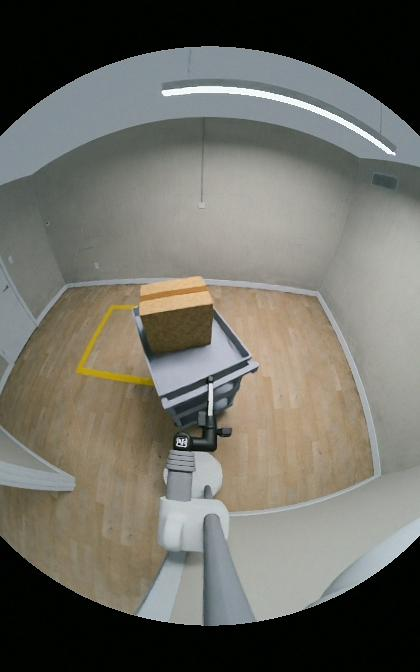

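>>> move --blocking false --r1 '{"base":{"translate_m":0.66,"strafe_m":0.26}}'

>>> wait --seconds 4.5 --cameras '["r1_head_camera", "r1_head_right_camera"]'

Scene clock: 822.70 s.
move: r1 moving
r1.base_odometry: x=-0.945 y=+0.385 heading=+0.744
r1.turned_by_wheels: -0.001
r1.turned_by_imu: -0.002
r1.base_tilt: forward=-1.6 right=+1.3
r1.lidar_m: 0.26 0.33 2.99 1.32 1.07 4.20 0.30 0.35 0.52 1.47 1.92 0.46
r1.base_status: translate_m moving; strafe_m moving
r1.joint_positions: lift_m=+0.684 arm_m=+0.000 wrist_yaw_rad=-0.008 wrist_pitch_rad=+0.006 wrist_roll_rad=+1.570 gripper_m=-0.035
r1.joint_status: not commanded
r1.measured_speeds: translate_m=+0.120 strafe_m=+0.049 rotate_rad=-0.017 lift_m=+0.000 arm_m=+0.000 wrist_yaw_rad=-0.086 wrist_pitch_rad=+0.000 wrist_roll_rad=+0.000
r1.motor_effort: lift_m=+23(23) arm_m=+1(4) wheel_0=+4(10) wheel_1=+9(10) wheel_2=-17(17)
r1.servo_current: wrist_yaw_rad=46(72) wrist_pitch_rad=46(52) wrist_roll_rad=33(59) gripper_m=52(59)
r1.hand_pose: x=+0.4586 y=-0.0897 z=+0.8601 quat_wxyz=(+0.707, +0.707, -0.001, -0.005) (m; r1's base frame)
r1.wrist_depth_mm: - - - 297 - 1708 1205 / - - - 245 351 357 357 / - - - 218 314 1756 1281 / - - - 200 268 1708 - / - - - 235 246 1863 - / - 433 202 187 180 - - / - 404 402 - 204 - -
r2.base_odometry: x=-3.154 y=+0.247 heading=-2.938
r2.turned_by_wheels: +0.000
r2.turned_by_imu: +0.000
r2.base_tilt: forward=-0.7 right=+0.0
r2.lidar_m: 1.43 0.50 2.05 3.27 3.39 4.58 - 2.18 1.56 1.47 1.56 1.49
r2.base_status: not commanded
r2.joint_positions: lift_m=+0.780 arm_m=+0.198 wrist_yaw_rad=+1.371 wrist_pitch_rad=+0.001 wrist_roll_rad=+0.000 gripper_m=-0.034
r2.joint_status: not commanded
r2.measured_speeds: all 0
r2.motor_effort: lift_m=+21(21) arm_m=-5(6) wheel_0=+1(2) wheel_1=-9(10) wheel_2=+15(15)
r2.servo_current: wrist_yaw_rad=104(117) wrist_pitch_rad=39(46) wrist_roll_rad=52(59) gripper_m=111(117)
r2.contact_limits: arm_m 0.3; strafe_m 0.4
r2.hand_pose: x=+0.5119 y=+0.2653 z=+0.9576 quat_wxyz=(+0.774, +0.000, +0.000, +0.633) (m; r2's base frame)
r2.wrist_depth_mm: - - 219 228 258 281 307 / - - 220 229 259 281 309 / - - 220 230 260 283 306 / - - 222 171 259 286 310 / - - 222 175 265 286 309 / - - 216 182 175 289 314 / - - 223 - 271 282 317
pictures: none

Scene clock: 825.97 s.
earlier move: r1 done
r1.base_odometry: x=-0.651 y=+0.993 heading=+0.746
r1.turned_by_wheels: +0.002
r1.turned_by_imu: -0.016
r1.base_tilt: forward=-1.6 right=+1.2
r1.lidar_m: 0.32 0.37 2.60 2.62 1.40 1.24 0.98 0.99 1.41 2.06 2.14 0.46
r1.base_status: done
r1.joint_positions: lift_m=+0.684 arm_m=+0.000 wrist_yaw_rad=-0.003 wrist_pitch_rad=+0.006 wrist_roll_rad=+1.570 gripper_m=-0.035
r1.joint_status: not commanded
r1.measured_speeds: all 0
r1.motor_effort: lift_m=+23(23) arm_m=-4(4) wheel_0=+4(10) wheel_1=+2(10) wheel_2=+0(26)
r1.servo_current: wrist_yaw_rad=52(130) wrist_pitch_rad=46(59) wrist_roll_rad=52(72) gripper_m=52(59)
r1.hand_pose: x=+0.4590 y=-0.0883 z=+0.8601 quat_wxyz=(+0.707, +0.707, +0.001, -0.003) (m; r1's base frame)
r1.wrist_depth_mm: - - - 220 307 314 320 / - - - 208 281 1576 1255 / - - - 199 265 1618 - / - - - 190 254 - - / - 442 445 181 238 - - / - 436 206 178 180 - - / - 424 424 - 214 - -
r2.base_odometry: x=-3.154 y=+0.247 heading=-2.938
r2.turned_by_wheels: +0.000
r2.turned_by_imu: +0.000
r2.base_tilt: forward=-0.6 right=+0.0
r2.lidar_m: 1.45 0.50 2.03 3.27 3.39 4.58 - 2.15 1.55 1.47 1.55 1.49
r2.base_status: not commanded
r2.joint_positions: lift_m=+0.780 arm_m=+0.198 wrist_yaw_rad=+1.371 wrist_pitch_rad=+0.001 wrist_roll_rad=+0.000 gripper_m=-0.034
r2.joint_status: not commanded
r2.measured_speeds: all 0
r2.on_its_own: wrist_yaw_rad is at rest, and its servo_current (111 mA) is outside its rest range (0 to 104 mA)
r2.motor_effort: lift_m=+21(21) arm_m=-5(6) wheel_0=+1(2) wheel_1=-10(10) wheel_2=+15(15)
r2.servo_current: wrist_yaw_rad=111(117) wrist_pitch_rad=39(46) wrist_roll_rad=46(59) gripper_m=117(124)
r2.contact_limits: arm_m 0.3; strafe_m 0.4
r2.hand_pose: x=+0.5119 y=+0.2653 z=+0.9576 quat_wxyz=(+0.774, +0.000, +0.000, +0.633) (m; r2's base frame)
r2.wrist_depth_mm: - - 219 229 259 279 309 / - - 220 229 259 283 309 / - - 221 231 262 283 306 / - - 222 171 260 285 312 / - - 223 174 264 286 310 / - - 217 183 175 287 310 / - - 222 - 270 282 319
wait: 3.27 of 4.5 s (r1 has come to rest)
pictures: r1_head_camera, r1_head_right_camera
Images, in order (width x height): r1_head_camera 420x560, r1_head_right_camera 420x672.

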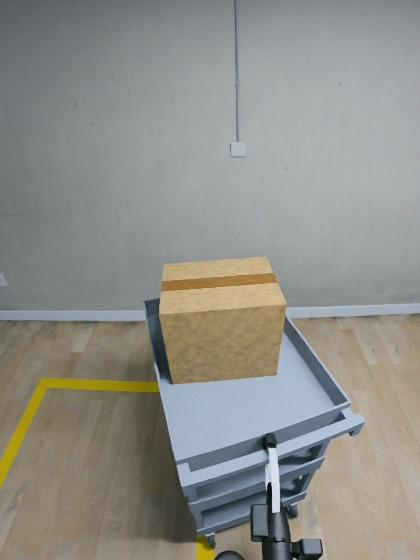

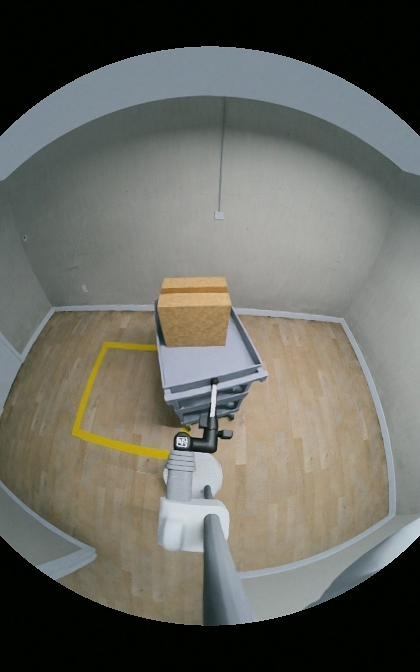

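>>> move --blocking false --r1 '{"base":{"translate_m":0.03,"strafe_m":0.50}}'

>>> wait --seconds 4 --cameras '["r1_head_camera"]'

>>> move --blocking false --r1 '{"base":{"translate_m":-0.53,"strafe_m":0.27}}'

>>> wait --seconds 4 --cameras '["r1_head_camera", "r1_head_right_camera"]'

Scene clock: 860.57 s.
move: r1 moving
r1.base_odometry: x=-0.673 y=+1.020 heading=+0.745
r1.turned_by_wheels: -0.001
r1.turned_by_imu: -0.002
r1.base_tilt: forward=-1.6 right=+1.3
r1.lidar_m: 0.34 1.87 2.58 2.58 1.38 1.23 0.97 0.98 1.40 2.09 2.15 0.43
r1.base_status: translate_m moving; strafe_m moving
r1.joint_positions: lift_m=+0.684 arm_m=+0.000 wrist_yaw_rad=-0.008 wrist_pitch_rad=+0.006 wrist_roll_rad=+1.570 gripper_m=-0.035
r1.joint_status: not commanded
r1.measured_speeds: translate_m=+0.006 strafe_m=+0.134 rotate_rad=+0.003 lift_m=+0.000 arm_m=+0.000 wrist_yaw_rad=-0.005 wrist_pitch_rad=+0.000 wrist_roll_rad=+0.000
r1.motor_effort: lift_m=+23(23) arm_m=-2(4) wheel_0=-16(17) wheel_1=+7(8) wheel_2=-8(8)
r1.servo_current: wrist_yaw_rad=65(72) wrist_pitch_rad=52(59) wrist_roll_rad=59(59) gripper_m=52(59)
r1.hand_pose: x=+0.4586 y=-0.0897 z=+0.8601 quat_wxyz=(+0.707, +0.707, -0.001, -0.005) (m; r1's base frame)
r1.wrist_depth_mm: - - - 220 310 314 329 / - - - 207 279 1537 1205 / - - - 198 264 1576 - / - - 449 244 249 - - / - 442 442 178 237 - - / - 430 186 170 180 - - / - 146 424 127 213 - -
r2.base_odometry: x=-3.154 y=+0.247 heading=-2.938
r2.turned_by_wheels: +0.000
r2.turned_by_imu: +0.000
r2.base_tilt: forward=-0.6 right=+0.0
r2.lidar_m: 1.45 0.51 2.01 3.27 3.39 4.57 - 2.15 1.55 1.47 1.56 1.53
r2.base_status: not commanded
r2.joint_positions: lift_m=+0.780 arm_m=+0.198 wrist_yaw_rad=+1.371 wrist_pitch_rad=+0.001 wrist_roll_rad=+0.000 gripper_m=-0.034
r2.joint_status: not commanded
r2.measured_speeds: all 0
r2.motor_effort: lift_m=+21(21) arm_m=-6(6) wheel_0=+1(2) wheel_1=-10(10) wheel_2=+15(15)
r2.servo_current: wrist_yaw_rad=104(117) wrist_pitch_rad=39(46) wrist_roll_rad=46(59) gripper_m=124(124)
r2.contact_limits: arm_m 0.3; strafe_m 0.4
r2.hand_pose: x=+0.5119 y=+0.2653 z=+0.9576 quat_wxyz=(+0.774, +0.000, +0.000, +0.633) (m; r2's base frame)
r2.wrist_depth_mm: - - 219 227 259 281 307 / - - 220 229 260 282 307 / - - 220 230 260 283 306 / - - 222 170 260 286 310 / - - 222 174 264 286 312 / - - 217 183 175 289 310 / - - 222 - 270 282 319
pictures: none

Scene clock: 863.10 s.
earlier move: r1 done
r1.base_odometry: x=-0.968 y=+1.381 heading=+0.746
r1.turned_by_wheels: +0.001
r1.turned_by_imu: +0.002
r1.base_tilt: forward=-1.6 right=+1.3
r1.lidar_m: 0.43 1.85 2.18 2.13 1.41 1.02 - 1.23 1.43 2.59 0.42 0.38
r1.base_status: done
r1.joint_positions: lift_m=+0.684 arm_m=+0.000 wrist_yaw_rad=-0.003 wrist_pitch_rad=+0.006 wrist_roll_rad=+1.570 gripper_m=-0.035
r1.joint_status: not commanded
r1.measured_speeds: all 0
r1.motor_effort: lift_m=+23(23) arm_m=-4(4) wheel_0=-3(18) wheel_1=-1(10) wheel_2=+0(9)
r1.servo_current: wrist_yaw_rad=39(85) wrist_pitch_rad=52(59) wrist_roll_rad=65(72) gripper_m=52(65)
r1.hand_pose: x=+0.4591 y=-0.0882 z=+0.8601 quat_wxyz=(+0.707, +0.707, +0.001, -0.003) (m; r1's base frame)
r1.wrist_depth_mm: 342 351 349 110 167 168 - / - 377 382 118 178 179 - / - 418 418 - 189 - - / - 462 469 135 202 - - / - - 512 145 219 - - / - - 180 177 180 1499 1281 / - 138 167 144 254 - 1205
r2.base_odometry: x=-3.154 y=+0.247 heading=-2.938
r2.turned_by_wheels: +0.000
r2.turned_by_imu: +0.000
r2.base_tilt: forward=-0.6 right=+0.0
r2.lidar_m: 1.44 0.52 2.06 3.27 3.36 4.59 - 2.17 1.53 1.47 1.53 1.52
r2.base_status: not commanded
r2.joint_positions: lift_m=+0.780 arm_m=+0.198 wrist_yaw_rad=+1.371 wrist_pitch_rad=+0.001 wrist_roll_rad=+0.000 gripper_m=-0.034
r2.joint_status: not commanded
r2.measured_speeds: all 0
r2.on_its_own: wrist_yaw_rad is at rest, and its servo_current (124 mA) is outside its rest range (0 to 104 mA)
r2.motor_effort: lift_m=+21(21) arm_m=-5(6) wheel_0=+1(2) wheel_1=-10(10) wheel_2=+15(15)
r2.servo_current: wrist_yaw_rad=124(124) wrist_pitch_rad=46(46) wrist_roll_rad=39(59) gripper_m=117(124)
r2.contact_limits: arm_m 0.3; strafe_m 0.4
r2.hand_pose: x=+0.5119 y=+0.2653 z=+0.9576 quat_wxyz=(+0.774, +0.000, +0.000, +0.633) (m; r2's base frame)
r2.wrist_depth_mm: - - 219 229 259 282 307 / - - 220 228 260 282 307 / - - 220 231 262 283 306 / - - 222 171 260 285 310 / - - 224 175 265 287 310 / - - 217 183 174 289 312 / - - 222 - 271 282 320
wait: 2.53 of 4 s (r1 has come to rest)
pictures: r1_head_camera
Images, in order (width x height): r1_head_camera 420x560.

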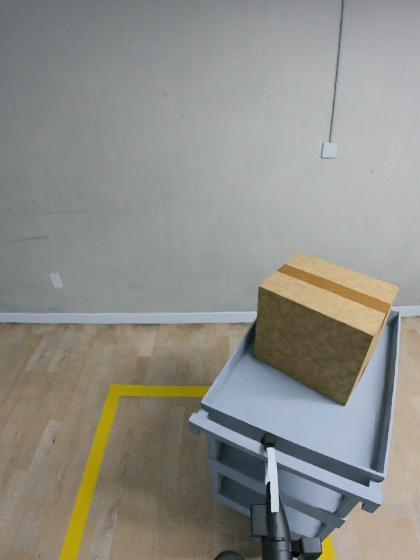

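Scene clock: 863.60 s.
move: r1 moving
r1.base_odometry: x=-1.002 y=+1.372 heading=+0.745
r1.turned_by_wheels: +0.000
r1.turned_by_imu: -0.001
r1.base_tilt: forward=-1.5 right=+1.3
r1.lidar_m: 0.43 1.89 2.18 2.10 1.38 1.00 - 1.19 1.41 2.60 0.42 0.38
r1.base_status: translate_m moving; strafe_m moving
r1.joint_positions: lift_m=+0.684 arm_m=+0.000 wrist_yaw_rad=-0.003 wrist_pitch_rad=+0.006 wrist_roll_rad=+1.570 gripper_m=-0.035
r1.joint_status: not commanded
r1.measured_speeds: translate_m=-0.121 strafe_m=+0.065 rotate_rad=+0.006 lift_m=+0.000 arm_m=+0.000 wrist_yaw_rad=+0.000 wrist_pitch_rad=+0.000 wrist_roll_rad=+0.000
r1.motor_effort: lift_m=+23(24) arm_m=-4(4) wheel_0=-17(17) wheel_1=-3(6) wheel_2=+15(15)
r1.servo_current: wrist_yaw_rad=52(59) wrist_pitch_rad=46(52) wrist_roll_rad=46(59) gripper_m=59(59)
r1.hand_pose: x=+0.4591 y=-0.0882 z=+0.8601 quat_wxyz=(+0.707, +0.707, +0.001, -0.003) (m; r1's base frame)
r1.wrist_depth_mm: 347 353 349 116 173 173 - / - 379 379 121 183 - - / - 418 424 - 194 - - / - 462 466 - 205 - - / - 504 512 150 222 - - / - - 180 - 180 1464 - / - 138 167 144 255 132 1205
r2.base_odometry: x=-3.154 y=+0.247 heading=-2.938
r2.turned_by_wheels: +0.000
r2.turned_by_imu: +0.000
r2.base_tilt: forward=-0.6 right=+0.0
r2.lidar_m: 1.42 0.51 2.08 3.24 3.39 4.57 - 2.12 1.56 1.48 1.55 1.52
r2.base_status: not commanded
r2.joint_positions: lift_m=+0.780 arm_m=+0.198 wrist_yaw_rad=+1.371 wrist_pitch_rad=+0.001 wrist_roll_rad=+0.000 gripper_m=-0.034
r2.joint_status: not commanded
r2.measured_speeds: all 0
r2.motor_effort: lift_m=+21(21) arm_m=-6(6) wheel_0=+2(2) wheel_1=-9(10) wheel_2=+15(15)
r2.servo_current: wrist_yaw_rad=111(124) wrist_pitch_rad=39(46) wrist_roll_rad=46(52) gripper_m=117(130)
r2.contact_limits: arm_m 0.3; strafe_m 0.4
r2.hand_pose: x=+0.5119 y=+0.2653 z=+0.9576 quat_wxyz=(+0.774, +0.000, +0.000, +0.633) (m; r2's base frame)
r2.wrist_depth_mm: - - 220 229 260 281 307 / - - 220 229 260 282 307 / - - 222 230 260 283 306 / - - 222 170 260 286 310 / - - 222 174 265 285 310 / - - 216 183 174 287 314 / - - 222 - 271 282 320
pictures: none

Scene clock: 866.43 s.
earlier move: r1 done
r1.base_odometry: x=-1.541 y=+1.220 heading=+0.746
r1.turned_by_wheels: +0.000
r1.turned_by_imu: +0.002
r1.base_tilt: forward=-1.6 right=+1.3
r1.lidar_m: 0.39 0.46 1.93 1.88 0.64 0.49 0.46 1.40 1.11 1.95 2.96 0.42
r1.base_status: done
r1.joint_positions: lift_m=+0.684 arm_m=+0.000 wrist_yaw_rad=+0.003 wrist_pitch_rad=+0.006 wrist_roll_rad=+1.570 gripper_m=-0.035
r1.joint_status: not commanded
r1.measured_speeds: all 0
r1.motor_effort: lift_m=+23(24) arm_m=+4(4) wheel_0=+1(17) wheel_1=-2(7) wheel_2=+0(16)
r1.servo_current: wrist_yaw_rad=59(72) wrist_pitch_rad=46(59) wrist_roll_rad=39(59) gripper_m=52(59)
r1.hand_pose: x=+0.4595 y=-0.0867 z=+0.8601 quat_wxyz=(+0.707, +0.707, +0.003, -0.001) (m; r1's base frame)
r1.wrist_depth_mm: - - - 145 201 - - / - 399 392 - 206 - - / - 413 415 - 213 - - / - 439 442 157 217 - - / - 477 473 162 225 - - / - - 492 177 182 1708 - / - - 179 126 240 138 -
r2.base_odometry: x=-3.154 y=+0.247 heading=-2.938
r2.turned_by_wheels: +0.000
r2.turned_by_imu: +0.000
r2.base_tilt: forward=-0.6 right=+0.0
r2.lidar_m: 1.44 0.52 2.04 3.26 3.39 4.56 - 2.12 1.57 1.43 1.53 1.51
r2.base_status: not commanded
r2.joint_positions: lift_m=+0.780 arm_m=+0.198 wrist_yaw_rad=+1.371 wrist_pitch_rad=+0.001 wrist_roll_rad=+0.000 gripper_m=-0.034
r2.joint_status: not commanded
r2.measured_speeds: all 0
r2.motor_effort: lift_m=+21(21) arm_m=-5(6) wheel_0=+1(2) wheel_1=-9(10) wheel_2=+15(15)
r2.servo_current: wrist_yaw_rad=104(124) wrist_pitch_rad=33(52) wrist_roll_rad=46(59) gripper_m=111(130)
r2.contact_limits: arm_m 0.3; strafe_m 0.4
r2.hand_pose: x=+0.5119 y=+0.2653 z=+0.9576 quat_wxyz=(+0.774, +0.000, +0.000, +0.633) (m; r2's base frame)
r2.wrist_depth_mm: - - 219 229 259 282 307 / - - 220 230 260 282 309 / - - 221 229 263 283 306 / - - 222 170 260 286 310 / - - 223 174 264 286 309 / - - 217 182 175 287 312 / - - 223 - 270 282 319
wait: 2.83 of 4 s (r1 has come to rest)
pictures: r1_head_camera, r1_head_right_camera
Images, in order (width x height): r1_head_camera 420x560, r1_head_right_camera 420x672.

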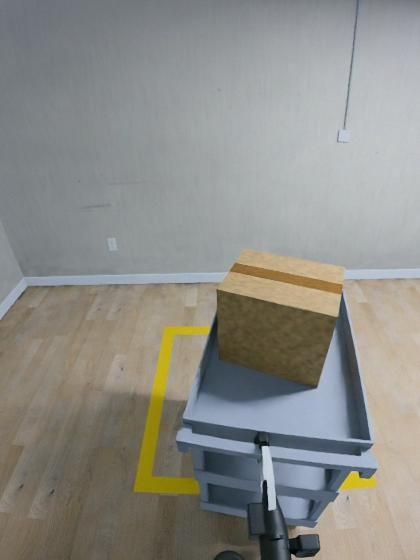

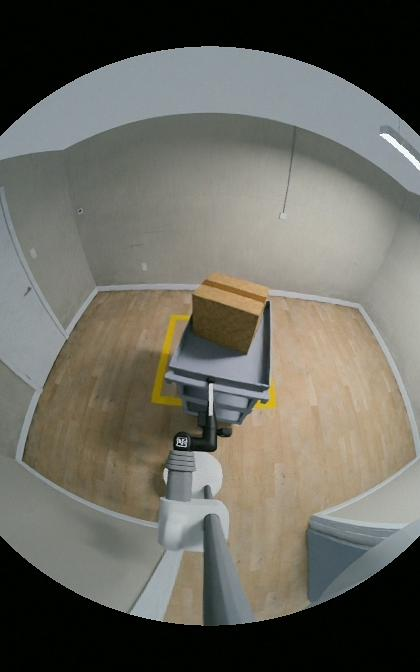

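>>> move --blocking false --r1 '{"base":{"translate_m":0.32,"strafe_m":-0.08}}'

>>> wait --seconds 3 --cameras '["r1_head_camera", "r1_head_right_camera"]'

Scene clock: 883.07 s.
move: r1 moving
r1.base_odometry: x=-1.512 y=+1.235 heading=+0.746
r1.turned_by_wheels: +0.000
r1.turned_by_imu: +0.000
r1.base_tilt: forward=-1.6 right=+1.3
r1.lidar_m: 0.40 2.37 1.97 1.90 0.71 0.50 0.48 1.39 1.08 2.02 2.95 0.38
r1.base_status: translate_m moving; strafe_m moving
r1.joint_positions: lift_m=+0.684 arm_m=+0.000 wrist_yaw_rad=+0.003 wrist_pitch_rad=+0.006 wrist_roll_rad=+1.570 gripper_m=-0.035
r1.joint_status: not commanded
r1.measured_speeds: translate_m=+0.120 strafe_m=-0.031 rotate_rad=+0.000 lift_m=+0.000 arm_m=+0.000 wrist_yaw_rad=+0.000 wrist_pitch_rad=+0.000 wrist_roll_rad=+0.000
r1.motor_effort: lift_m=+23(23) arm_m=+4(4) wheel_0=+9(13) wheel_1=+5(8) wheel_2=-12(13)
r1.servo_current: wrist_yaw_rad=39(59) wrist_pitch_rad=39(52) wrist_roll_rad=46(59) gripper_m=52(59)
r1.hand_pose: x=+0.4595 y=-0.0867 z=+0.8601 quat_wxyz=(+0.707, +0.707, +0.003, -0.001) (m; r1's base frame)
r1.wrist_depth_mm: - - - 143 200 - - / - 397 399 147 205 - - / - 413 418 151 211 - - / - 442 439 156 217 - - / - 477 473 160 224 - - / - - 492 174 182 1808 - / - - 179 127 237 138 -
r2: as last shown
r2.base_tilt: forward=-0.7 right=+0.0
r2.lidar_m: 1.44 0.53 2.02 3.26 3.35 4.58 - 2.13 1.56 1.48 1.54 1.50
r2.motor_effort: lift_m=+21(21) arm_m=-5(6) wheel_0=+1(2) wheel_1=-10(10) wheel_2=+15(15)
r2.servo_current: wrist_yaw_rad=98(111) wrist_pitch_rad=39(52) wrist_roll_rad=39(59) gripper_m=117(124)
r2.contact_limits: arm_m 0.3; strafe_m 0.4
r2.wrist_depth_mm: - - 219 229 259 283 306 / - - 220 229 260 282 309 / - - 221 230 262 283 306 / - - 221 171 259 285 312 / - - 224 174 264 285 310 / - - 216 182 174 287 312 / - - 222 - 271 281 320
pictures: none

Scene clock: 885.13 s.
earlier move: r1 done
r1.base_odometry: x=-1.251 y=+1.379 heading=+0.746
r1.turned_by_wheels: +0.000
r1.turned_by_imu: +0.000
r1.base_tilt: forward=-1.6 right=+1.3
r1.lidar_m: 0.43 2.06 2.03 1.94 1.14 0.82 0.77 1.25 1.19 2.76 2.85 0.38
r1.base_status: done
r1.joint_positions: lift_m=+0.684 arm_m=+0.000 wrist_yaw_rad=+0.007 wrist_pitch_rad=+0.006 wrist_roll_rad=+1.570 gripper_m=-0.035
r1.joint_status: not commanded
r1.measured_speeds: all 0
r1.motor_effort: lift_m=+23(23) arm_m=+4(4) wheel_0=+3(14) wheel_1=+2(8) wheel_2=+4(19)
r1.servo_current: wrist_yaw_rad=65(78) wrist_pitch_rad=46(59) wrist_roll_rad=39(59) gripper_m=59(59)
r1.hand_pose: x=+0.4599 y=-0.0854 z=+0.8601 quat_wxyz=(+0.707, +0.707, +0.005, +0.000) (m; r1's base frame)
r1.wrist_depth_mm: 336 340 343 105 161 161 - / - 373 373 112 172 173 - / - 413 418 - 185 - - / - 466 473 - 200 - - / - - 517 141 215 1708 - / - - 181 - 182 1618 1281 / - 138 168 144 180 138 1255
r2.base_odometry: x=-3.154 y=+0.247 heading=-2.938
r2.turned_by_wheels: +0.000
r2.turned_by_imu: +0.000
r2.base_tilt: forward=-0.6 right=+0.0
r2.lidar_m: 1.43 0.53 2.02 3.26 3.36 4.56 - 2.17 1.55 1.48 1.55 1.52
r2.base_status: not commanded
r2.joint_positions: lift_m=+0.780 arm_m=+0.198 wrist_yaw_rad=+1.371 wrist_pitch_rad=+0.001 wrist_roll_rad=+0.000 gripper_m=-0.034
r2.joint_status: not commanded
r2.measured_speeds: all 0
r2.on_its_own: wrist_yaw_rad is at rest, and its servo_current (111 mA) is outside its rest range (0 to 104 mA)
r2.motor_effort: lift_m=+21(21) arm_m=-6(6) wheel_0=+1(2) wheel_1=-10(10) wheel_2=+15(15)
r2.servo_current: wrist_yaw_rad=111(117) wrist_pitch_rad=46(52) wrist_roll_rad=46(59) gripper_m=111(124)
r2.contact_limits: arm_m 0.3; strafe_m 0.4
r2.hand_pose: x=+0.5119 y=+0.2653 z=+0.9576 quat_wxyz=(+0.774, +0.000, +0.000, +0.633) (m; r2's base frame)
r2.wrist_depth_mm: - - 219 229 259 281 307 / - - 220 229 259 281 309 / - - 220 230 260 285 306 / - - 222 171 260 286 310 / - - 223 174 264 286 310 / - - 217 182 174 289 312 / - - 221 - 271 282 320
wait: 2.07 of 3 s (r1 has come to rest)
pictures: r1_head_camera, r1_head_right_camera
Images, in order (width x height): r1_head_camera 420x560, r1_head_right_camera 420x672.

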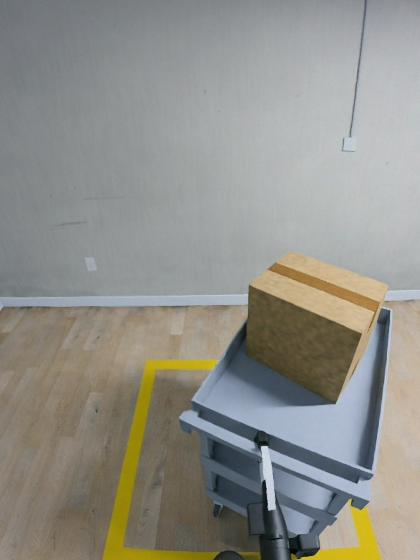

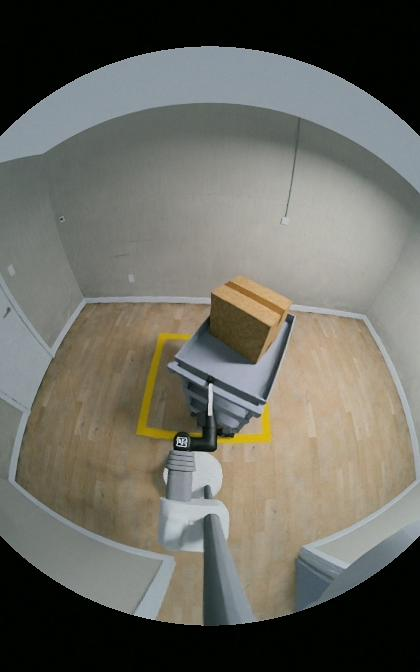

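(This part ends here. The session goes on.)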